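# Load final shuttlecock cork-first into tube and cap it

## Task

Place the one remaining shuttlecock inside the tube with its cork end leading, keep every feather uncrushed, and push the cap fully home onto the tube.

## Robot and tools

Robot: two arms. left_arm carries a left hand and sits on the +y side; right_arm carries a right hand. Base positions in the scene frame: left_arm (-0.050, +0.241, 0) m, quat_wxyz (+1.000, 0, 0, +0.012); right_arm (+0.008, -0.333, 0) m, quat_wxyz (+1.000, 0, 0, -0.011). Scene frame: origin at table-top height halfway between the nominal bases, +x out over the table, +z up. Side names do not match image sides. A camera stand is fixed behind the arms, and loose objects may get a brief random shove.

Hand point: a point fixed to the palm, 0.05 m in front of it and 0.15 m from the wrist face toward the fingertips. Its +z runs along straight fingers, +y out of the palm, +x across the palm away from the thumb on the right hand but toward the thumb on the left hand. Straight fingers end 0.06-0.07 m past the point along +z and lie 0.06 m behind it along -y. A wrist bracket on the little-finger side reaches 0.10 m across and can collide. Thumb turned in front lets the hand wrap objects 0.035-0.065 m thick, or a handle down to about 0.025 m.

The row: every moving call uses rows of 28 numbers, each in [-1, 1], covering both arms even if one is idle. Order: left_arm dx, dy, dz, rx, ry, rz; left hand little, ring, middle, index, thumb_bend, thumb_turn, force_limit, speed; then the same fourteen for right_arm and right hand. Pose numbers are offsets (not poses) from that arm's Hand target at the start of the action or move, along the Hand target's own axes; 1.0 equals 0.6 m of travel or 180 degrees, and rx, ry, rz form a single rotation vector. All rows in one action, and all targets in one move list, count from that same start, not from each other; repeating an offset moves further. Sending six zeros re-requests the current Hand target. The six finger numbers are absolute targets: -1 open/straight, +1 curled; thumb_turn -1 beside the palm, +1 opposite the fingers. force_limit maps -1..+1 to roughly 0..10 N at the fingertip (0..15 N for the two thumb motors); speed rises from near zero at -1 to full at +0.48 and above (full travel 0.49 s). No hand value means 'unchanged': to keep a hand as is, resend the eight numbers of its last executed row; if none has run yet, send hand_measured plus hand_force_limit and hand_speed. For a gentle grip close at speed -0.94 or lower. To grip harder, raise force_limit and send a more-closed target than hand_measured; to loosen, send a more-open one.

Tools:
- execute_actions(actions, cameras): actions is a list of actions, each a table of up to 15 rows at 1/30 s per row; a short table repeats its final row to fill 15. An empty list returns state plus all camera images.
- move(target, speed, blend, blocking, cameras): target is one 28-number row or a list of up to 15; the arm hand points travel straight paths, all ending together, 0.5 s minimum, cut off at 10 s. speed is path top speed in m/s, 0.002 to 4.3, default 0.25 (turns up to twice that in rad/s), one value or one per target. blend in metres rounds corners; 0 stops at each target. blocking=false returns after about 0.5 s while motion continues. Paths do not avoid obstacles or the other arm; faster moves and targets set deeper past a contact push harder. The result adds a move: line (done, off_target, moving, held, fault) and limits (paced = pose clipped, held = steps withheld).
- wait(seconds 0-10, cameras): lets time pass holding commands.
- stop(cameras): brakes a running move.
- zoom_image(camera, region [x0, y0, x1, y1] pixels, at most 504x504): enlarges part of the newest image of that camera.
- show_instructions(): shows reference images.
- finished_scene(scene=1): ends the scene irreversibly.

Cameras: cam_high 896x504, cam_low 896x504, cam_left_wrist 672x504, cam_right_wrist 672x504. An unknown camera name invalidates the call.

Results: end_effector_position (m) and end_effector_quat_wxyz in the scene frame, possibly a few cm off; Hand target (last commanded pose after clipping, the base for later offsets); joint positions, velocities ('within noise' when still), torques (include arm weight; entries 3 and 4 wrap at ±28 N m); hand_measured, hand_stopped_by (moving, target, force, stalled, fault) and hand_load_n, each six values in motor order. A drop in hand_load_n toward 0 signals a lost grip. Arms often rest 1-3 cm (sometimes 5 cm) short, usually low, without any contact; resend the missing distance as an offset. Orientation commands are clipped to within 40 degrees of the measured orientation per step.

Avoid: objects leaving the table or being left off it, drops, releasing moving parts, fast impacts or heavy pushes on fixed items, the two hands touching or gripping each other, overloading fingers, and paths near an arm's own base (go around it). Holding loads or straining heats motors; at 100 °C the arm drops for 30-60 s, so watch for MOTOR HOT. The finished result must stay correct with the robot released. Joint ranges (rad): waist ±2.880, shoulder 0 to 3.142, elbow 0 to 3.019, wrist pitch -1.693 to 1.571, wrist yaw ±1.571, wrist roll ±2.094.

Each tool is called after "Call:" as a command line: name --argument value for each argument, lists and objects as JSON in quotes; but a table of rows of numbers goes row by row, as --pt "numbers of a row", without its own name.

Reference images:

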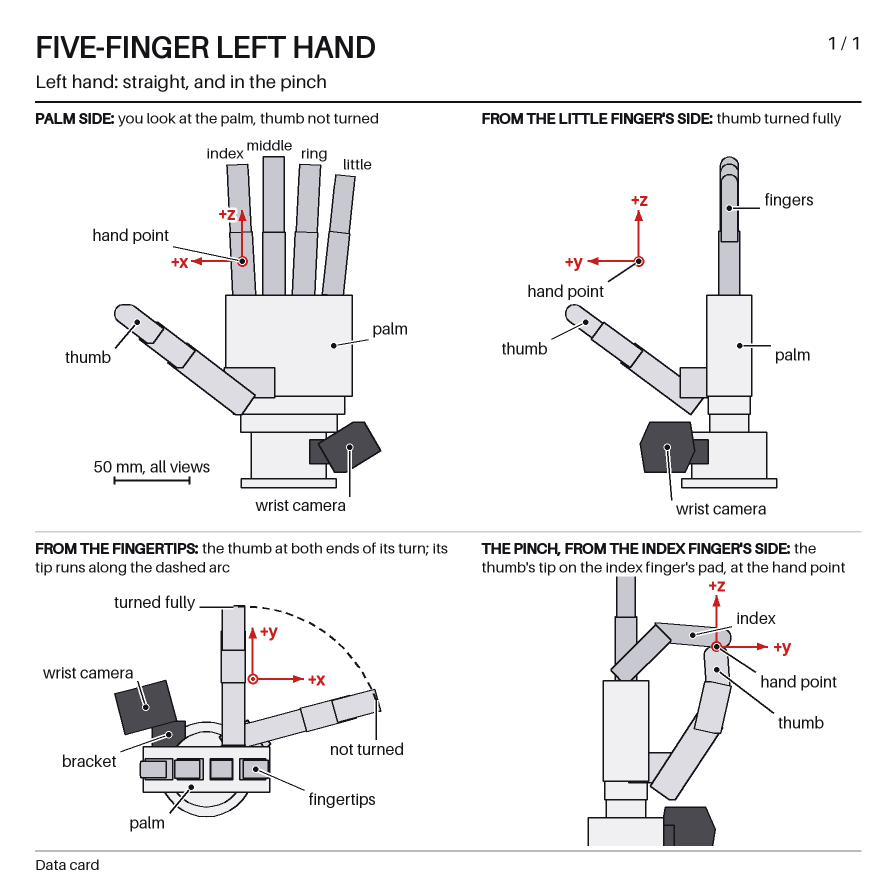

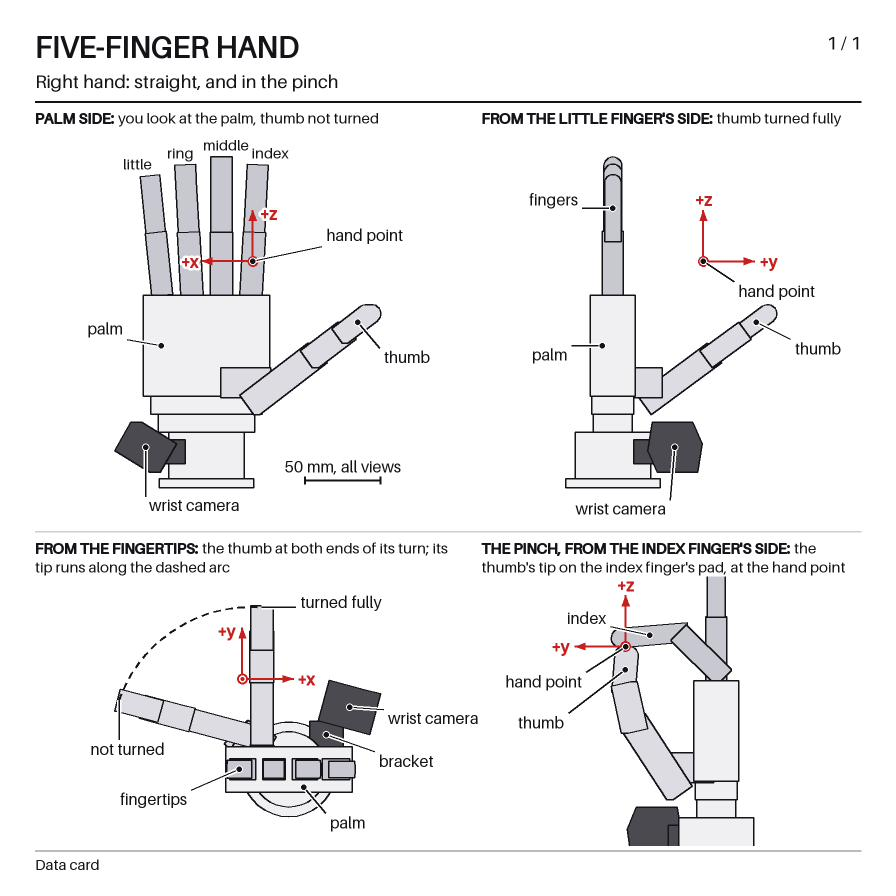

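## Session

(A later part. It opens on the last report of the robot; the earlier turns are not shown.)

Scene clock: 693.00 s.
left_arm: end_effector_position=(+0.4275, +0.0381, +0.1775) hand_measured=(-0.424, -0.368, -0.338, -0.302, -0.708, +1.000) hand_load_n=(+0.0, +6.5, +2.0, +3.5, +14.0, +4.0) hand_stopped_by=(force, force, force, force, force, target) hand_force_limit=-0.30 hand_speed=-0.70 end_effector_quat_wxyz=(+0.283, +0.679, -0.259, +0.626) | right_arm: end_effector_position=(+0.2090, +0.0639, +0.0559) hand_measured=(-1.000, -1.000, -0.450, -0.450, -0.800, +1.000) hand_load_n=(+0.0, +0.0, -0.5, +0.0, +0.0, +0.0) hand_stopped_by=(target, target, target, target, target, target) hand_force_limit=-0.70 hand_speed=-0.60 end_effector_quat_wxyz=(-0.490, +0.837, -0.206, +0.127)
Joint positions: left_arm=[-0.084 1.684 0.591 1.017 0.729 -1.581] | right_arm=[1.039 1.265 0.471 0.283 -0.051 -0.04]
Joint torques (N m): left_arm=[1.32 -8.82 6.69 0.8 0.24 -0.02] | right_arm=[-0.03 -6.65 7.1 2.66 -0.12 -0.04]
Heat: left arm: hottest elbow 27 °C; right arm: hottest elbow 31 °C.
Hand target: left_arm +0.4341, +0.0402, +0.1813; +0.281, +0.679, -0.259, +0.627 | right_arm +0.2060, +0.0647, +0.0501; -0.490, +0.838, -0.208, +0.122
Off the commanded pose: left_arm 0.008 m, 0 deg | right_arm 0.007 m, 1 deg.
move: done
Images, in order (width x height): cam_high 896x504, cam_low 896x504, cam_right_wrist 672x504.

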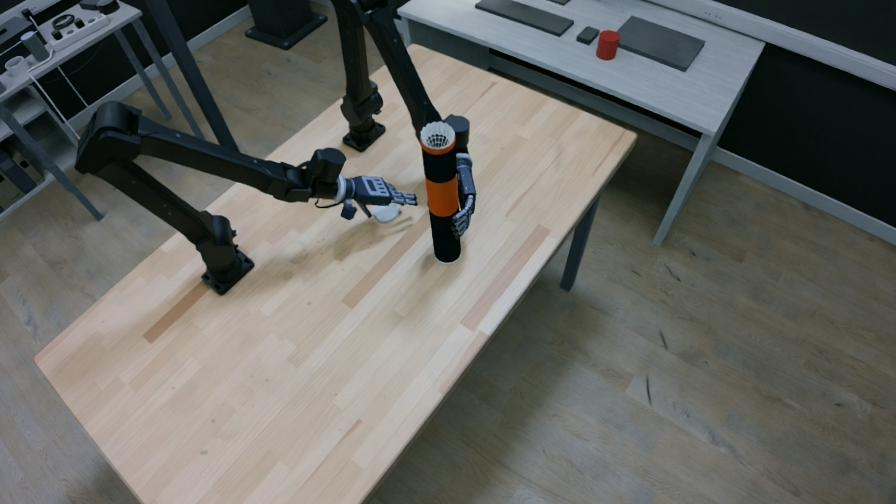

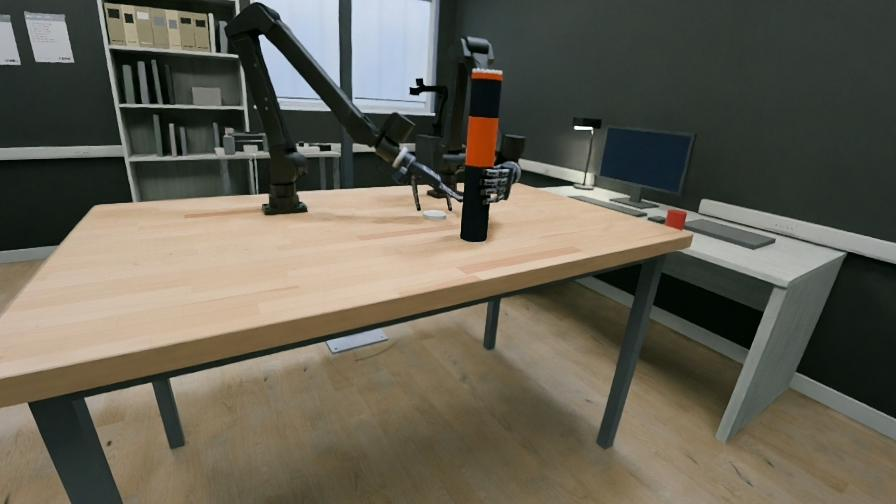

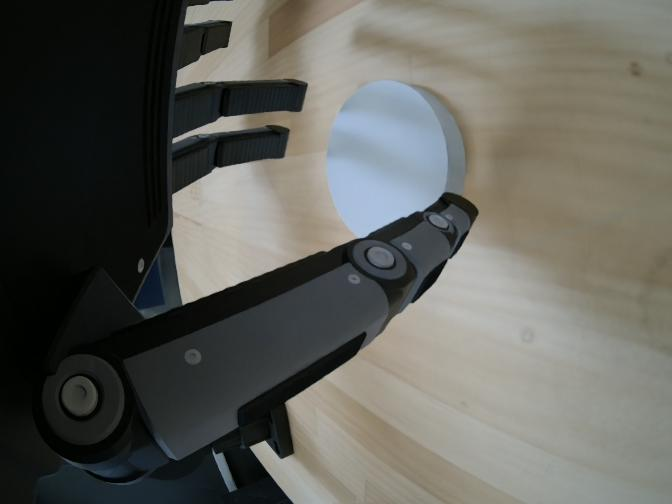

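Call:
move --pt "0 0 0 0 0 0 -0.3 -0.3 -0.3 -0.3 -0.3 1 -0.3 -0.7 -0.0117 0 0 0 0 0 -1 -1 -0.45 -0.45 -0.8 1 -0.7 -0.6" --pt "0 0 0 0 0 0 -0.3 -0.3 -0.3 -0.3 -0.3 1 -0.3 -0.7 -0.0117 0.0116 0.0066 0 0 0 -1 -1 -0.45 -0.45 -0.8 1 -0.7 -0.6" --speed 0.06 --cameras '["cam_high","cam_low","cam_right_wrist"]'

Call:
zoom_image --camera "cam_low" --region '[380, 120, 500, 240]'

Call:
zoom_image --camera "cam_high" --region '[330, 130, 430, 230]'

Call:
zoom_image --camera "cam_right_wrist" --region '[160, 0, 560, 300]'

Scene clock: 708.43 s.
left_arm: end_effector_position=(+0.4275, +0.0381, +0.1775) hand_measured=(-0.424, -0.368, -0.338, -0.302, -0.708, +1.000) hand_load_n=(+0.0, +6.5, +2.5, +3.5, +13.5, +4.0) hand_stopped_by=(force, force, force, force, force, target) hand_force_limit=-0.30 hand_speed=-0.70 end_effector_quat_wxyz=(+0.283, +0.679, -0.259, +0.626) | right_arm: end_effector_position=(+0.2042, +0.0665, +0.0477) hand_measured=(-1.000, -1.000, -0.450, -0.450, -0.800, +1.000) hand_load_n=(+0.0, +0.0, +0.0, +0.0, +0.0, +0.0) hand_stopped_by=(target, target, target, target, target, target) hand_force_limit=-0.70 hand_speed=-0.60 end_effector_quat_wxyz=(-0.490, +0.837, -0.208, +0.125)
Joint positions: left_arm=[-0.084 1.684 0.591 1.017 0.729 -1.581] | right_arm=[1.056 1.29 0.461 0.318 -0.037 -0.028]
Joint torques (N m): left_arm=[0.85 -8.82 6.84 0.84 0.26 -0.05] | right_arm=[0.21 -6.71 6.94 2.59 0.14 -0.04]
Heat: left arm: hottest elbow 27 °C; right arm: hottest elbow 31 °C.
Hand target: left_arm +0.4341, +0.0402, +0.1813; +0.281, +0.679, -0.259, +0.627 | right_arm +0.1999, +0.0679, +0.0421; -0.490, +0.838, -0.208, +0.122
Off the commanded pose: left_arm 0.008 m, 0 deg | right_arm 0.007 m, 0 deg.
move: done
Images, in order (width x height): cam_high 896x504, cam_low 896x504, cam_right_wrist 672x504.

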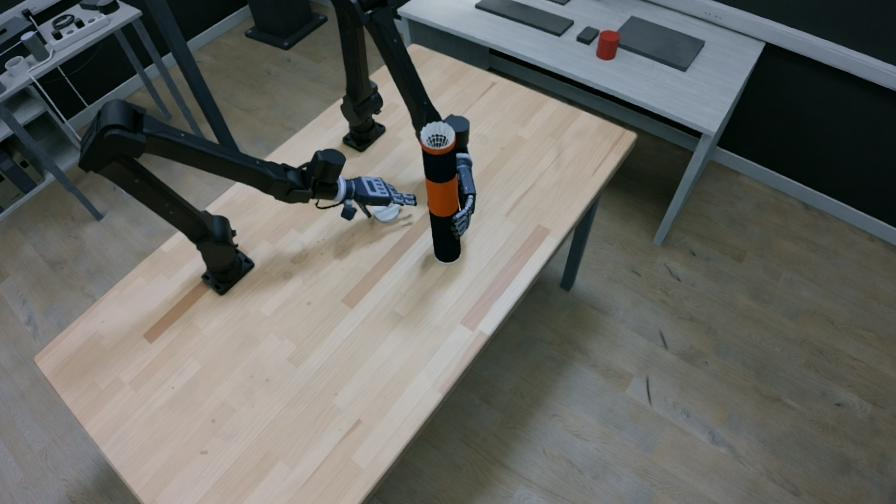

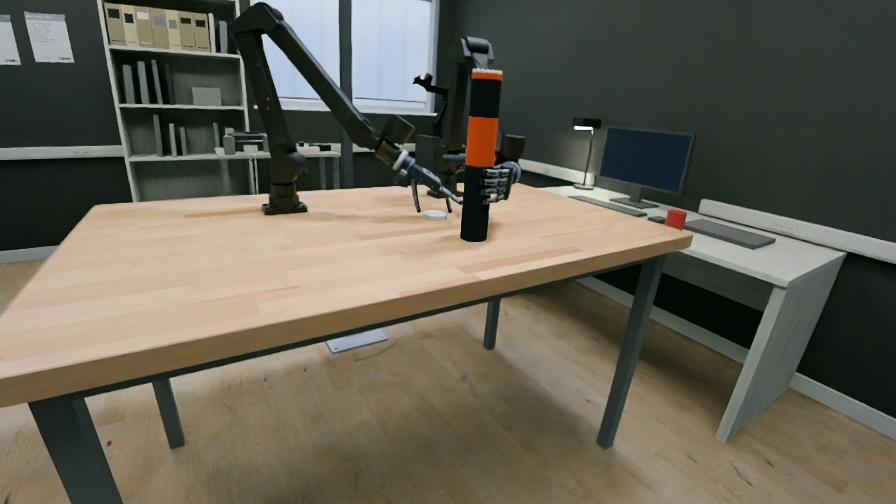

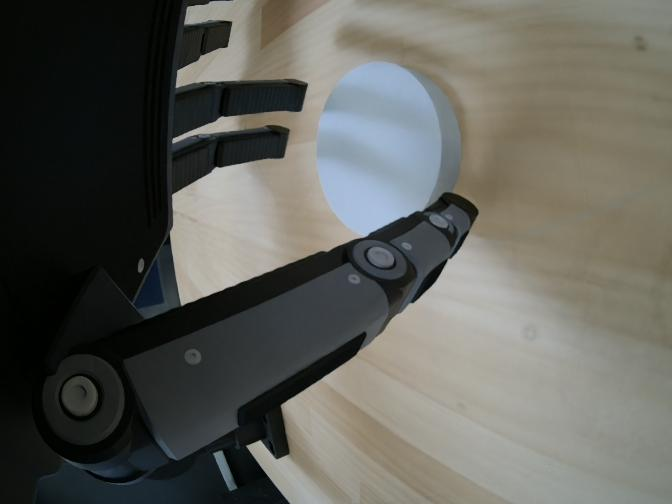

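Scaled by 4.200 from the camera's 896x504 image, which has a finer 1280x720 frame.

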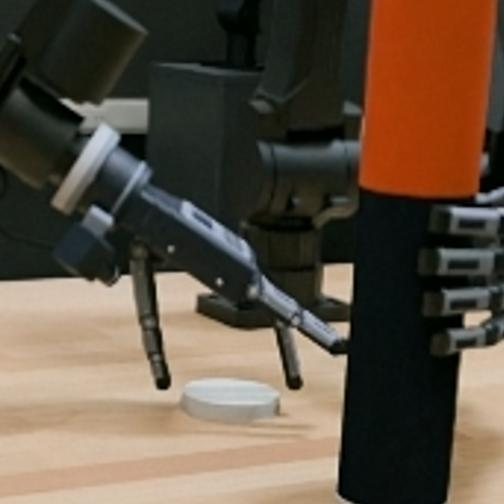

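Scaled by 5.040 from the camera's 896x504 image, which has a finer 1280x720 frame.

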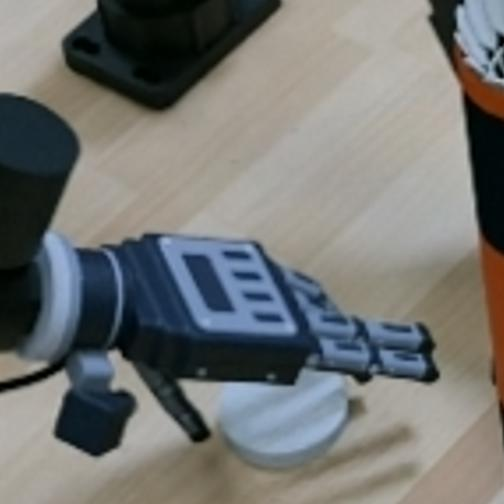

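Scaled by 1.260 from the camera's 672x504 image, which has a finer 960x720 frame.

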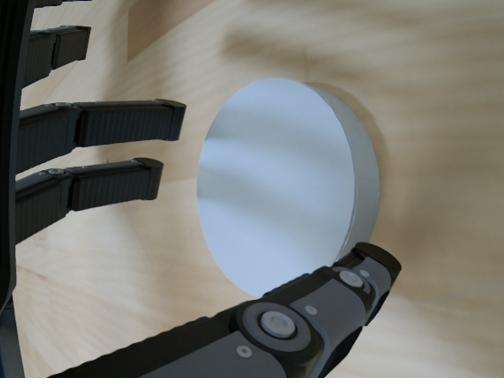

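Call:
move --target '[0,0,0,0,0,0,-0.3,-0.3,-0.3,-0.3,-0.3,1,-0.3,-0.7,0,0.0145,0.0082,0,0,0,-1,-1,-0.45,-0.45,-0.8,1,-0.7,-0.6]' --speed 0.06 --cameras '["cam_high","cam_low","cam_right_wrist"]'

Call:
zoom_image --camera "cam_low" --region '[380, 120, 500, 240]'

Call:
zoom_image --camera "cam_right_wrist" --region '[160, 0, 560, 300]'

Scene clock: 713.33 s.
left_arm: end_effector_position=(+0.4275, +0.0381, +0.1775) hand_measured=(-0.424, -0.368, -0.338, -0.302, -0.708, +1.000) hand_load_n=(+0.0, +6.5, +2.5, +3.5, +13.5, +4.0) hand_stopped_by=(force, force, force, force, force, target) hand_force_limit=-0.30 hand_speed=-0.70 end_effector_quat_wxyz=(+0.283, +0.679, -0.259, +0.626) | right_arm: end_effector_position=(+0.2046, +0.0671, +0.0384) hand_measured=(-1.000, -1.000, -0.450, -0.450, -0.800, +1.000) hand_load_n=(+0.0, -0.5, +0.0, +0.0, +0.0, +0.5) hand_stopped_by=(target, target, target, target, target, target) hand_force_limit=-0.70 hand_speed=-0.60 end_effector_quat_wxyz=(-0.491, +0.837, -0.208, +0.126)
Joint positions: left_arm=[-0.084 1.684 0.591 1.017 0.729 -1.581] | right_arm=[1.056 1.323 0.452 0.363 -0.037 -0.028]
Joint torques (N m): left_arm=[1.14 -8.76 6.56 0.68 0.27 -0.01] | right_arm=[0.32 -6.77 6.61 2.71 0.14 -0.05]
Heat: left arm: hottest elbow 27 °C; right arm: hottest elbow 31 °C.
Hand target: left_arm +0.4341, +0.0402, +0.1813; +0.281, +0.679, -0.259, +0.627 | right_arm +0.2000, +0.0680, +0.0321; -0.490, +0.838, -0.208, +0.122
Off the commanded pose: left_arm 0.008 m, 0 deg | right_arm 0.008 m, 0 deg.
move: done
Images, in order (width x height): cam_high 896x504, cam_low 896x504, cam_right_wrist 672x504.

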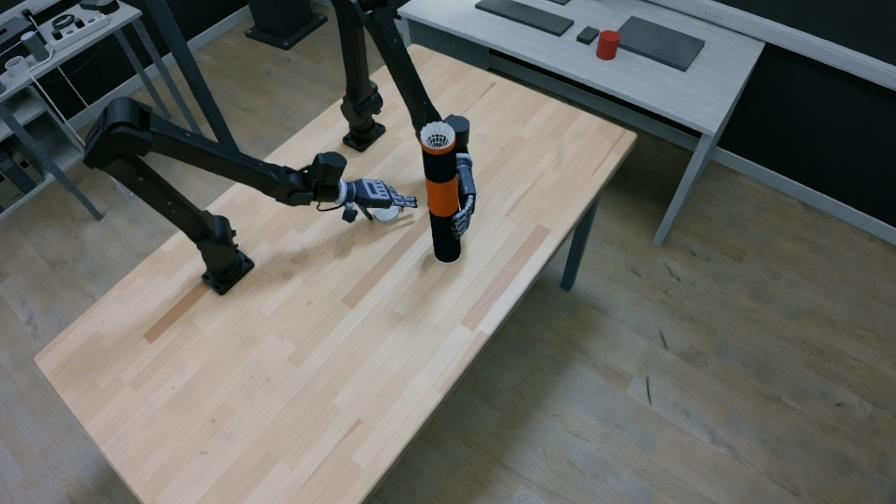

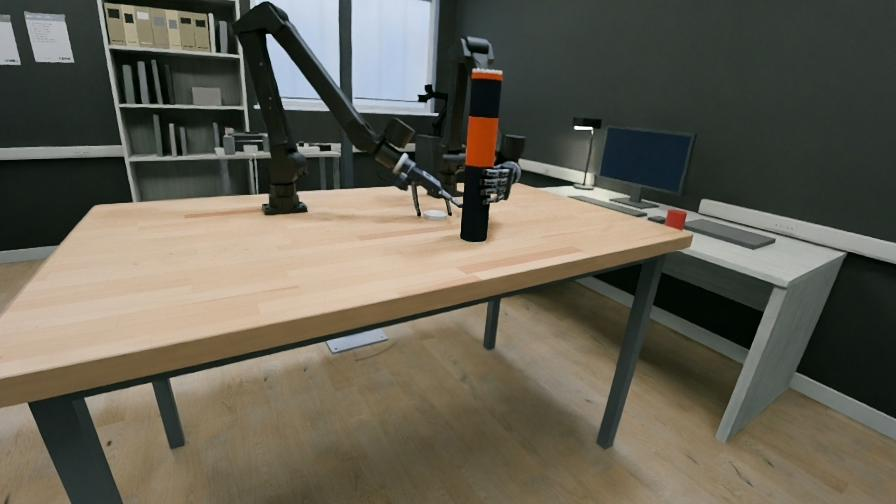

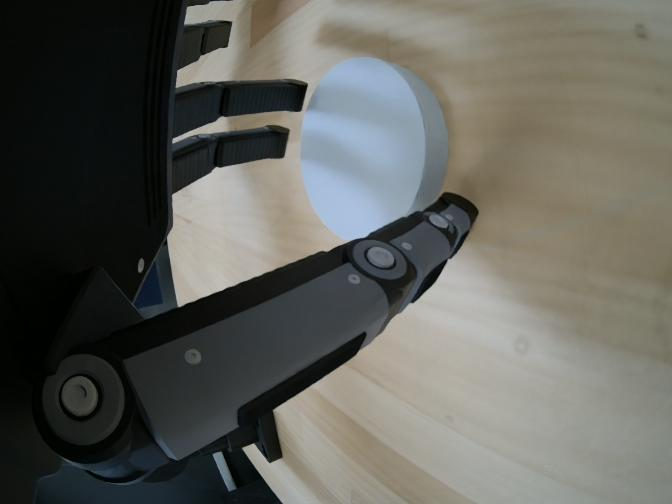

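Scaled by 4.200 from the camera's 896x504 image, which has a finer 1280x720 frame.

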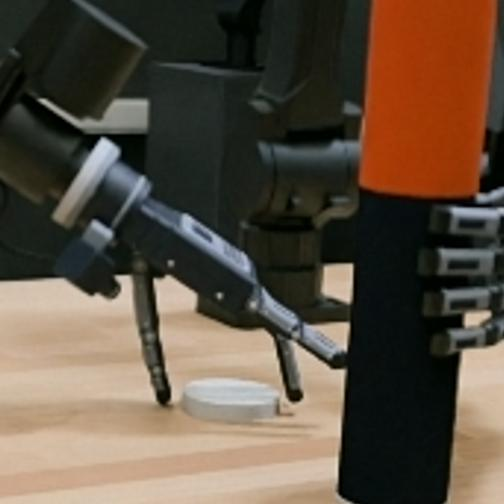

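Scaled by 1.260 from the camera's 672x504 image, which has a finer 960x720 frame.

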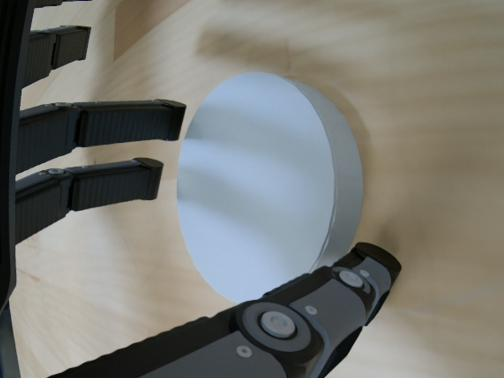

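Call:
move --target '[0,0,0,0,0,0,-0.3,-0.3,-0.3,-0.3,-0.3,1,-0.3,-0.7,0,0,0,0,0,0,-1,-1,-0.2,-0.2,-0.5,1,-0.6,-0.94]' --speed 0.06 --cameras '["cam_high","cam_low","cam_right_wrist"]'

Call:
zoom_image --camera "cam_low" --region '[380, 120, 500, 240]'

Call:
zoom_image --camera "cam_right_wrist" --region '[160, 0, 560, 300]'

Scene clock: 718.63 s.
left_arm: end_effector_position=(+0.4275, +0.0381, +0.1775) hand_measured=(-0.424, -0.368, -0.338, -0.302, -0.708, +1.000) hand_load_n=(+0.0, +6.5, +2.0, +3.5, +13.5, +4.0) hand_stopped_by=(force, force, force, force, force, target) hand_force_limit=-0.30 hand_speed=-0.70 end_effector_quat_wxyz=(+0.283, +0.679, -0.259, +0.626) | right_arm: end_effector_position=(+0.2047, +0.0675, +0.0389) hand_measured=(-1.000, -1.000, -0.332, -0.282, -0.738, +1.000) hand_load_n=(+0.0, +0.0, +3.0, +2.0, +4.0, +0.0) hand_stopped_by=(target, target, force, force, force, target) hand_force_limit=-0.60 hand_speed=-0.94 end_effector_quat_wxyz=(-0.492, +0.836, -0.208, +0.126)
Joint positions: left_arm=[-0.084 1.684 0.591 1.017 0.729 -1.581] | right_arm=[1.056 1.323 0.452 0.365 -0.037 -0.027]
Joint torques (N m): left_arm=[1.14 -8.47 6.63 0.69 0.26 -0.04] | right_arm=[0.56 -7.36 6.61 2.66 0.14 -0.06]
Heat: left arm: hottest elbow 27 °C; right arm: hottest elbow 31 °C.
Hand target: left_arm +0.4341, +0.0402, +0.1813; +0.281, +0.679, -0.259, +0.627 | right_arm +0.2000, +0.0680, +0.0321; -0.490, +0.838, -0.208, +0.122
Off the commanded pose: left_arm 0.008 m, 0 deg | right_arm 0.008 m, 0 deg.
move: done
Images, in order (width x height): cam_high 896x504, cam_low 896x504, cam_right_wrist 672x504.

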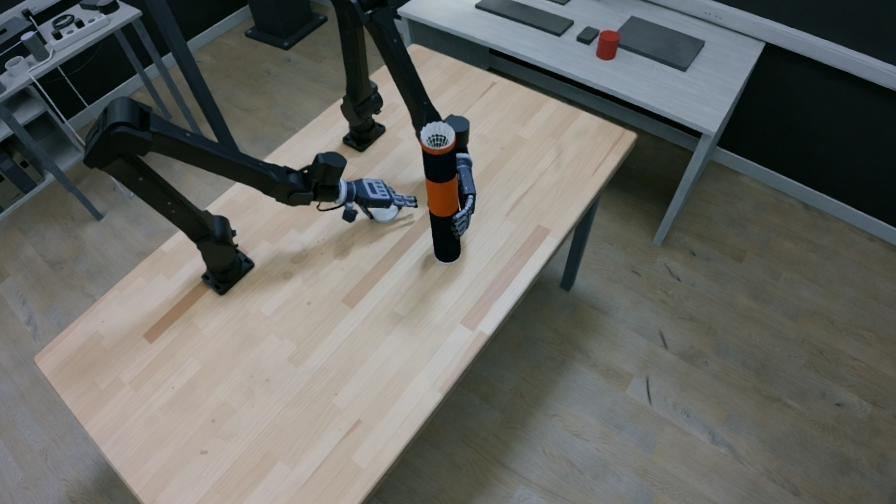

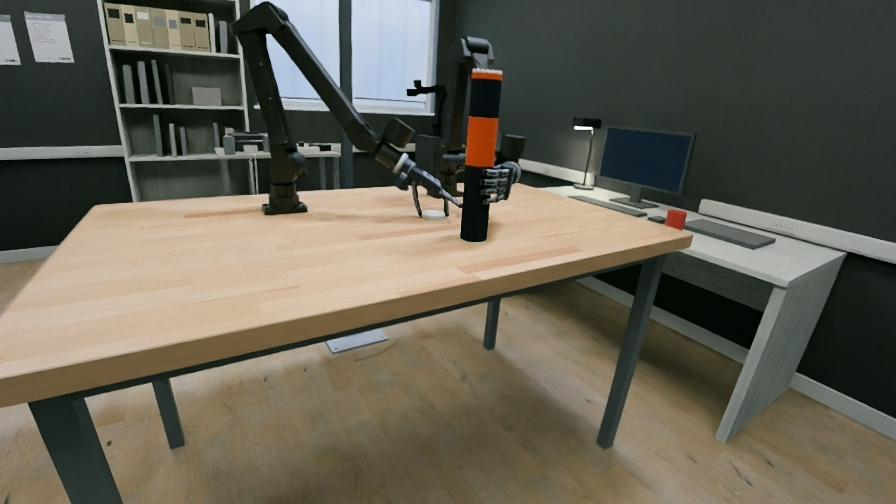

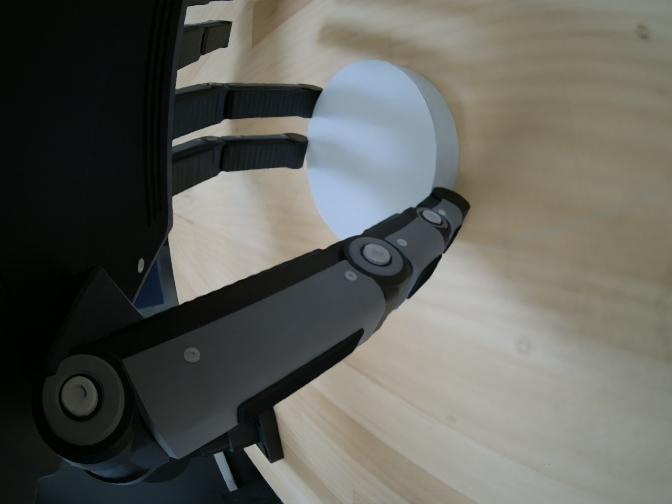

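Scaled by 4.200 from the camera's 896x504 image, which has a finer 1280x720 frame.

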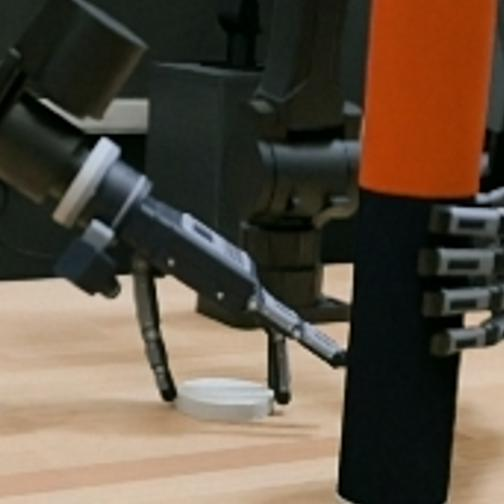

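Scaled by 1.260 from the camera's 672x504 image, which has a finer 960x720 frame.

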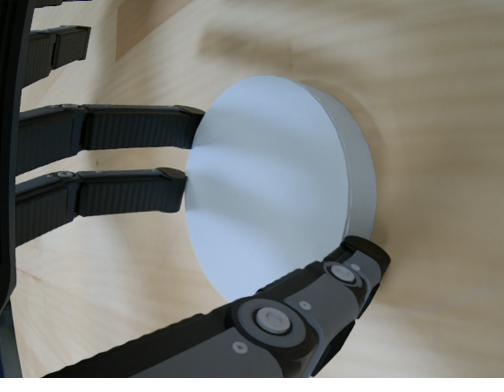

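Call:
move --target '[0,0,0,0,0,0,-0.3,-0.3,-0.3,-0.3,-0.3,1,-0.3,-0.7,0,-0.0871,-0.0491,0,0,0,-1,-1,-0.2,-0.2,-0.5,1,-0.6,-0.94]' --speed 0.05 --cameras '["cam_high","cam_low","cam_right_wrist"]'

Call:
zoom_image --camera "cam_low" --region '[380, 120, 500, 240]'

Call:
zoom_image --camera "cam_right_wrist" --region '[160, 0, 560, 300]'

Scene clock: 724.30 s.
left_arm: end_effector_position=(+0.4275, +0.0381, +0.1775) hand_measured=(-0.424, -0.368, -0.338, -0.302, -0.708, +1.000) hand_load_n=(+0.0, +6.0, +2.5, +3.5, +13.5, +4.0) hand_stopped_by=(force, force, force, force, force, target) hand_force_limit=-0.30 hand_speed=-0.70 end_effector_quat_wxyz=(+0.283, +0.679, -0.259, +0.626) | right_arm: end_effector_position=(+0.1919, +0.0461, +0.0617) hand_measured=(-1.000, -1.000, -0.332, -0.282, -0.738, +1.000) hand_load_n=(+0.0, +0.0, +3.0, +0.5, +3.5, +0.0) hand_stopped_by=(target, target, force, force, force, target) hand_force_limit=-0.60 hand_speed=-0.94 end_effector_quat_wxyz=(-0.465, +0.852, -0.213, +0.117)
Joint positions: left_arm=[-0.084 1.684 0.591 1.017 0.729 -1.581] | right_arm=[1.056 1.173 0.465 0.136 -0.037 -0.027]
Joint torques (N m): left_arm=[0.91 -8.88 6.65 0.75 0.25 -0.03] | right_arm=[0.44 -8.29 12.68 1.62 0.12 -0.05]
Heat: left arm: hottest elbow 27 °C; right arm: hottest elbow 31 °C.
Hand target: left_arm +0.4341, +0.0402, +0.1813; +0.281, +0.679, -0.259, +0.627 | right_arm +0.1999, +0.0679, +0.0921; -0.490, +0.838, -0.208, +0.122
Off the commanded pose: left_arm 0.008 m, 0 deg | right_arm 0.038 m, 3 deg.
move: off_target (right_arm)
Images, in order (width x height): cam_high 896x504, cam_low 896x504, cam_right_wrist 672x504.

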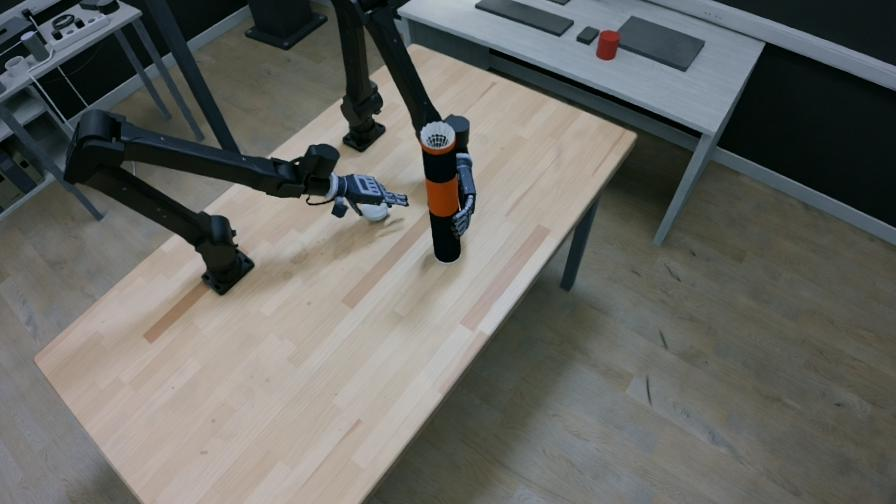

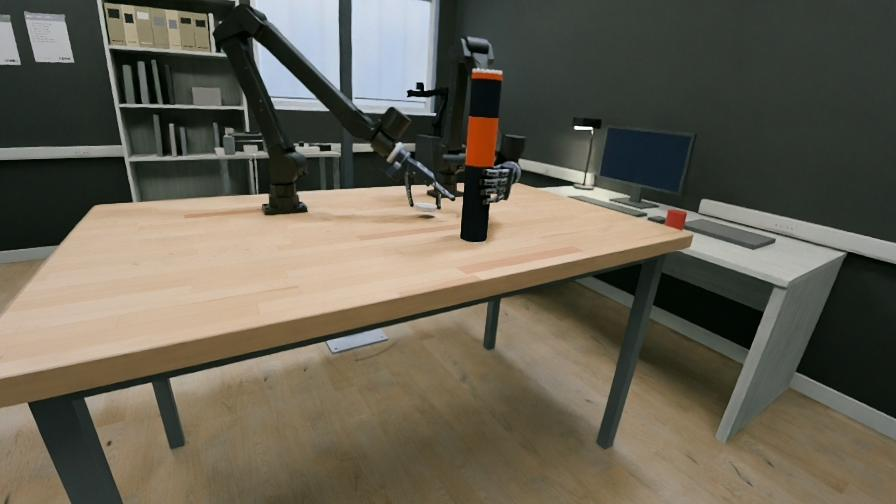

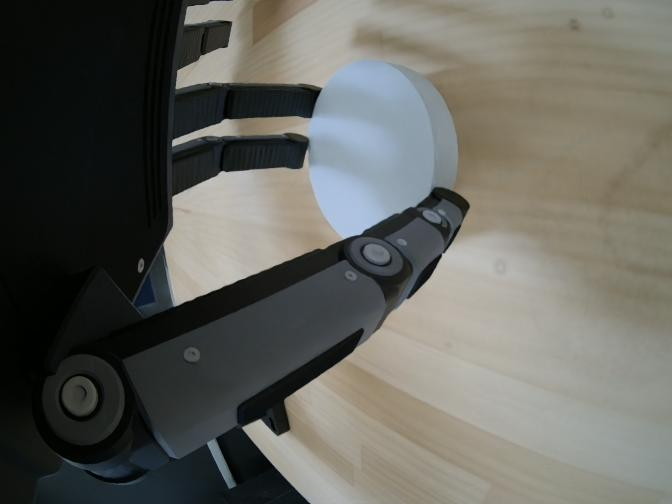

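Scaled by 4.200 from the camera's 896x504 image, which has a finer 1280x720 frame.

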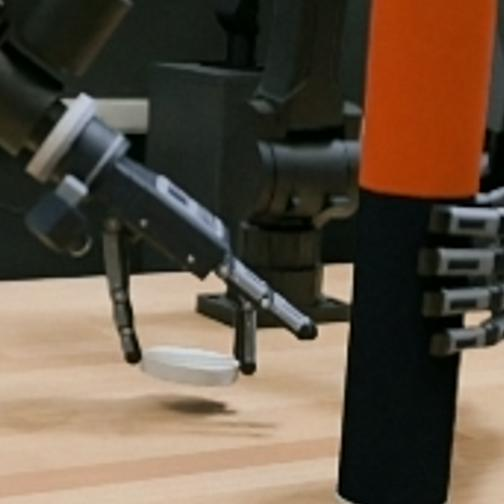

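Scaled by 1.260 from the camera's 672x504 image, which has a finer 960x720 frame.

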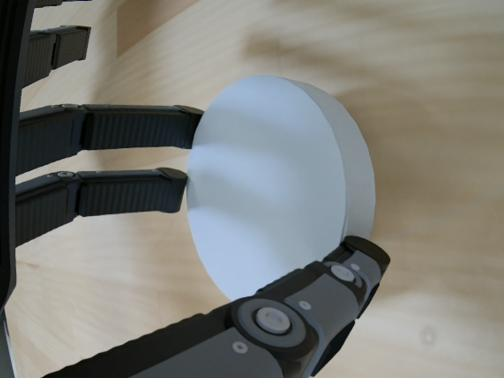

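Call:
move --target '[0,0,0,0,0,0,-0.3,-0.3,-0.3,-0.3,-0.3,1,-0.3,-0.7,0,0,0,0,0,0,-1,-1,-0.15,-0.15,-0.45,1,-0.4,-0.94]' --speed 0.05 --cameras '["cam_right_wrist"]'

Scene clock: 737.67 s.
left_arm: end_effector_position=(+0.4275, +0.0381, +0.1775) hand_measured=(-0.424, -0.368, -0.338, -0.302, -0.708, +1.000) hand_load_n=(+0.0, +6.5, +2.0, +3.0, +13.5, +4.0) hand_stopped_by=(force, force, force, force, force, target) hand_force_limit=-0.30 hand_speed=-0.70 end_effector_quat_wxyz=(+0.283, +0.679, -0.259, +0.626) | right_arm: end_effector_position=(+0.1919, +0.0461, +0.0617) hand_measured=(-1.000, -1.000, -0.332, -0.150, -0.730, +1.000) hand_load_n=(+0.0, +0.0, +4.5, +1.0, +4.5, +0.5) hand_stopped_by=(target, target, force, target, force, target) hand_force_limit=-0.40 hand_speed=-0.94 end_effector_quat_wxyz=(-0.465, +0.852, -0.213, +0.117)
Joint positions: left_arm=[-0.084 1.684 0.591 1.017 0.729 -1.581] | right_arm=[1.056 1.173 0.465 0.136 -0.037 -0.027]
Joint torques (N m): left_arm=[1.03 -8.64 6.58 0.65 0.25 -0.03] | right_arm=[0.26 -8.76 12.66 1.77 0.12 -0.05]
Heat: left arm: hottest elbow 27 °C; right arm: hottest elbow 34 °C.
Hand target: left_arm +0.4341, +0.0402, +0.1813; +0.281, +0.679, -0.259, +0.627 | right_arm +0.1999, +0.0679, +0.0921; -0.490, +0.838, -0.208, +0.122
Off the commanded pose: left_arm 0.008 m, 0 deg | right_arm 0.038 m, 3 deg.
move: off_target (right_arm)
Images, in order (width x height): cam_right_wrist 672x504.

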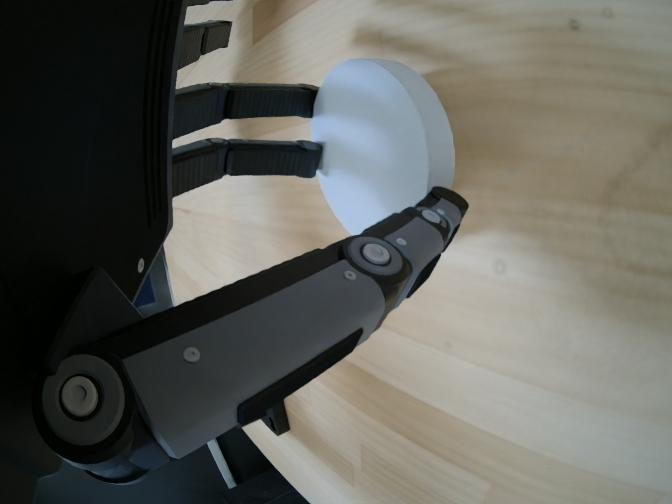

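Call:
zoom_image --camera "cam_right_wrist" --region '[260, 30, 500, 260]'

Scaled by 2.100 from the camera's 672x504 image, which has a finer 960x720 frame.

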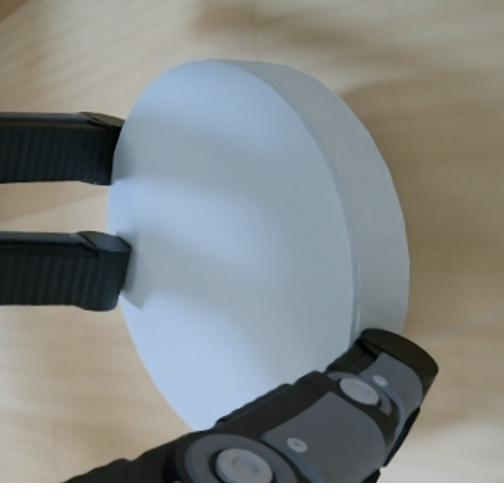

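Call:
move --pt "0 0 0 0 0 0 -0.3 -0.3 -0.3 -0.3 -0.3 1 -0.3 -0.7 0.067 -0.2748 -0.2178 0 0 0 -1 -1 -0.15 -0.15 -0.45 1 -0.4 -0.94" --pt "0 0 0 0 0 0 -0.3 -0.3 -0.3 -0.3 -0.3 1 -0.3 -0.7 0.2005 -0.5818 -0.3525 0 0 0 -1 -1 -0.15 -0.15 -0.45 1 -0.4 -0.94" --speed 0.15 --blend '[0.04, 0]' --cameras '["all"]'

Scene clock: 745.10 s.
left_arm: end_effector_position=(+0.4275, +0.0381, +0.1775) hand_measured=(-0.424, -0.368, -0.338, -0.302, -0.708, +1.000) hand_load_n=(+0.0, +6.5, +2.5, +3.5, +13.5, +4.0) hand_stopped_by=(force, force, force, force, force, target) hand_force_limit=-0.30 hand_speed=-0.70 end_effector_quat_wxyz=(+0.283, +0.679, -0.259, +0.626) | right_arm: end_effector_position=(+0.2928, -0.0005, +0.4747) hand_measured=(-1.000, -1.000, -0.332, -0.150, -0.730, +1.000) hand_load_n=(+0.0, +0.0, +4.5, +0.5, +4.0, +0.5) hand_stopped_by=(target, target, force, target, force, target) hand_force_limit=-0.40 hand_speed=-0.94 end_effector_quat_wxyz=(-0.477, +0.845, -0.215, +0.109)
Joint positions: left_arm=[-0.084 1.684 0.591 1.017 0.729 -1.581] | right_arm=[0.689 1.113 1.568 -1.046 -0.363 -0.21]
Joint torques (N m): left_arm=[1.14 -9 6.71 0.69 0.25 0] | right_arm=[-1.08 -6.83 14.83 1.74 -0.35 -0.18]
Heat: left arm: hottest elbow 27 °C; right arm: hottest elbow 35 °C.
Hand target: left_arm +0.4341, +0.0402, +0.1813; +0.281, +0.679, -0.259, +0.627 | right_arm +0.2998, +0.0001, +0.5001; -0.490, +0.838, -0.208, +0.122
Off the commanded pose: left_arm 0.008 m, 0 deg | right_arm 0.026 m, 2 deg.
move: off_target (right_arm)

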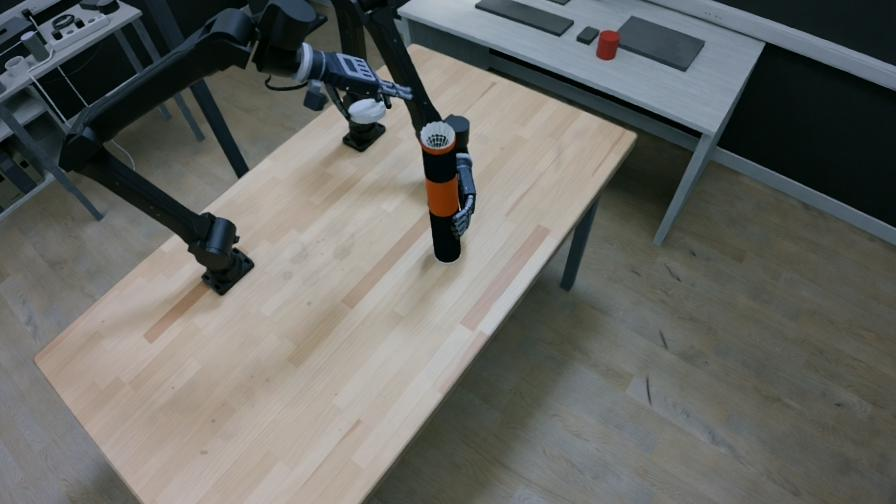

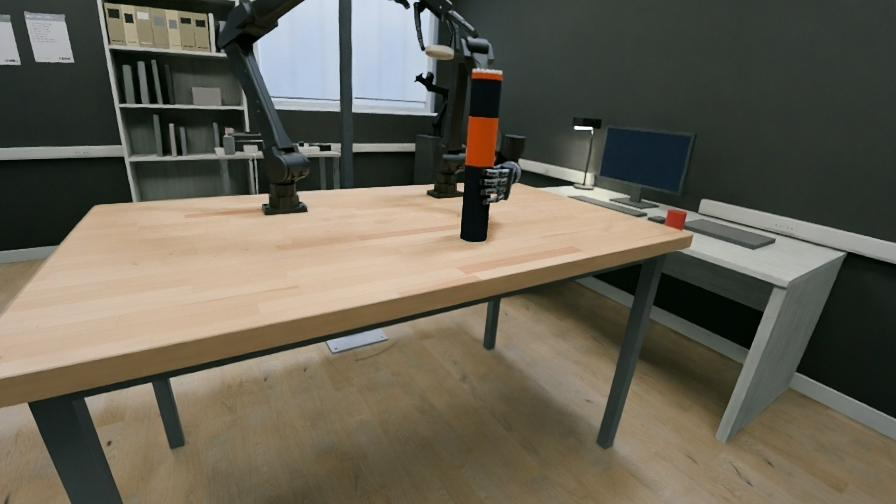

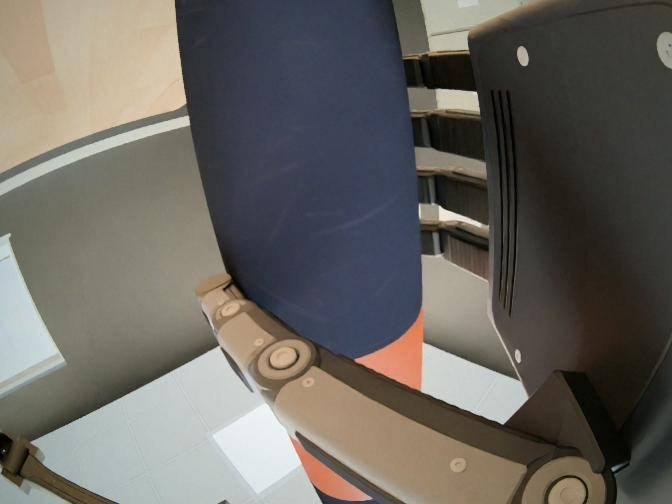

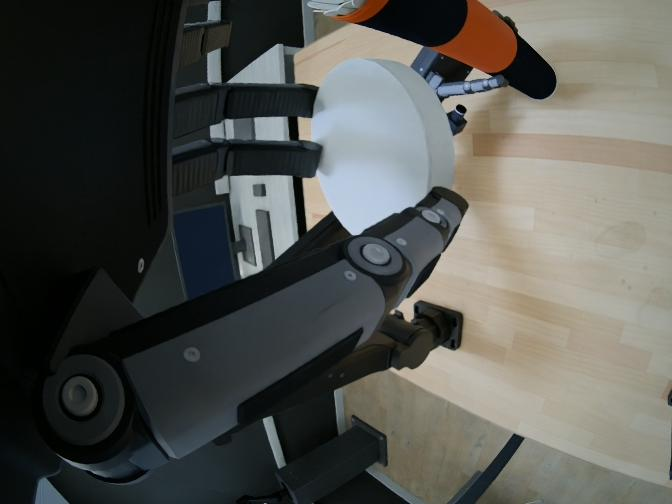

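Call:
zoom_image --camera "cam_low" --region '[400, 0, 520, 100]'

Call:
zoom_image --camera "cam_high" --region '[320, 50, 460, 170]'

Scaled by 4.200 from the camera's 896x504 image, which has a finer 1280x720 frame.

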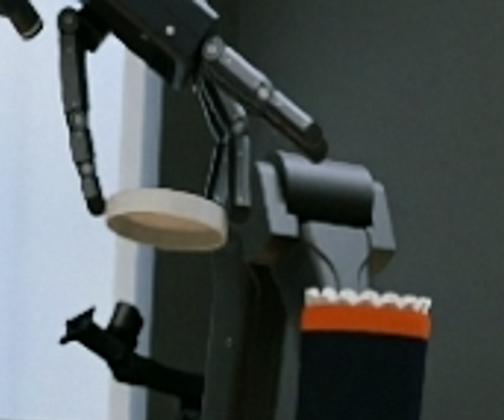

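Scaled by 3.600 from the camera's 896x504 image, which has a finer 1280x720 frame.

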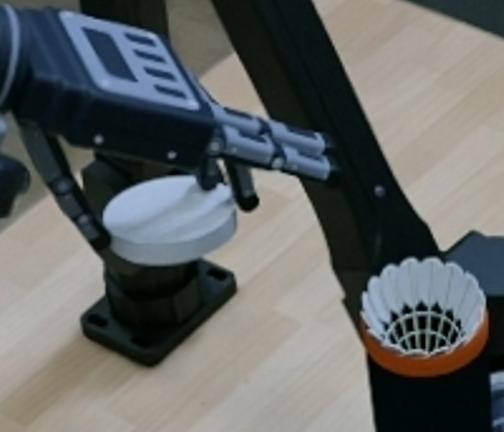

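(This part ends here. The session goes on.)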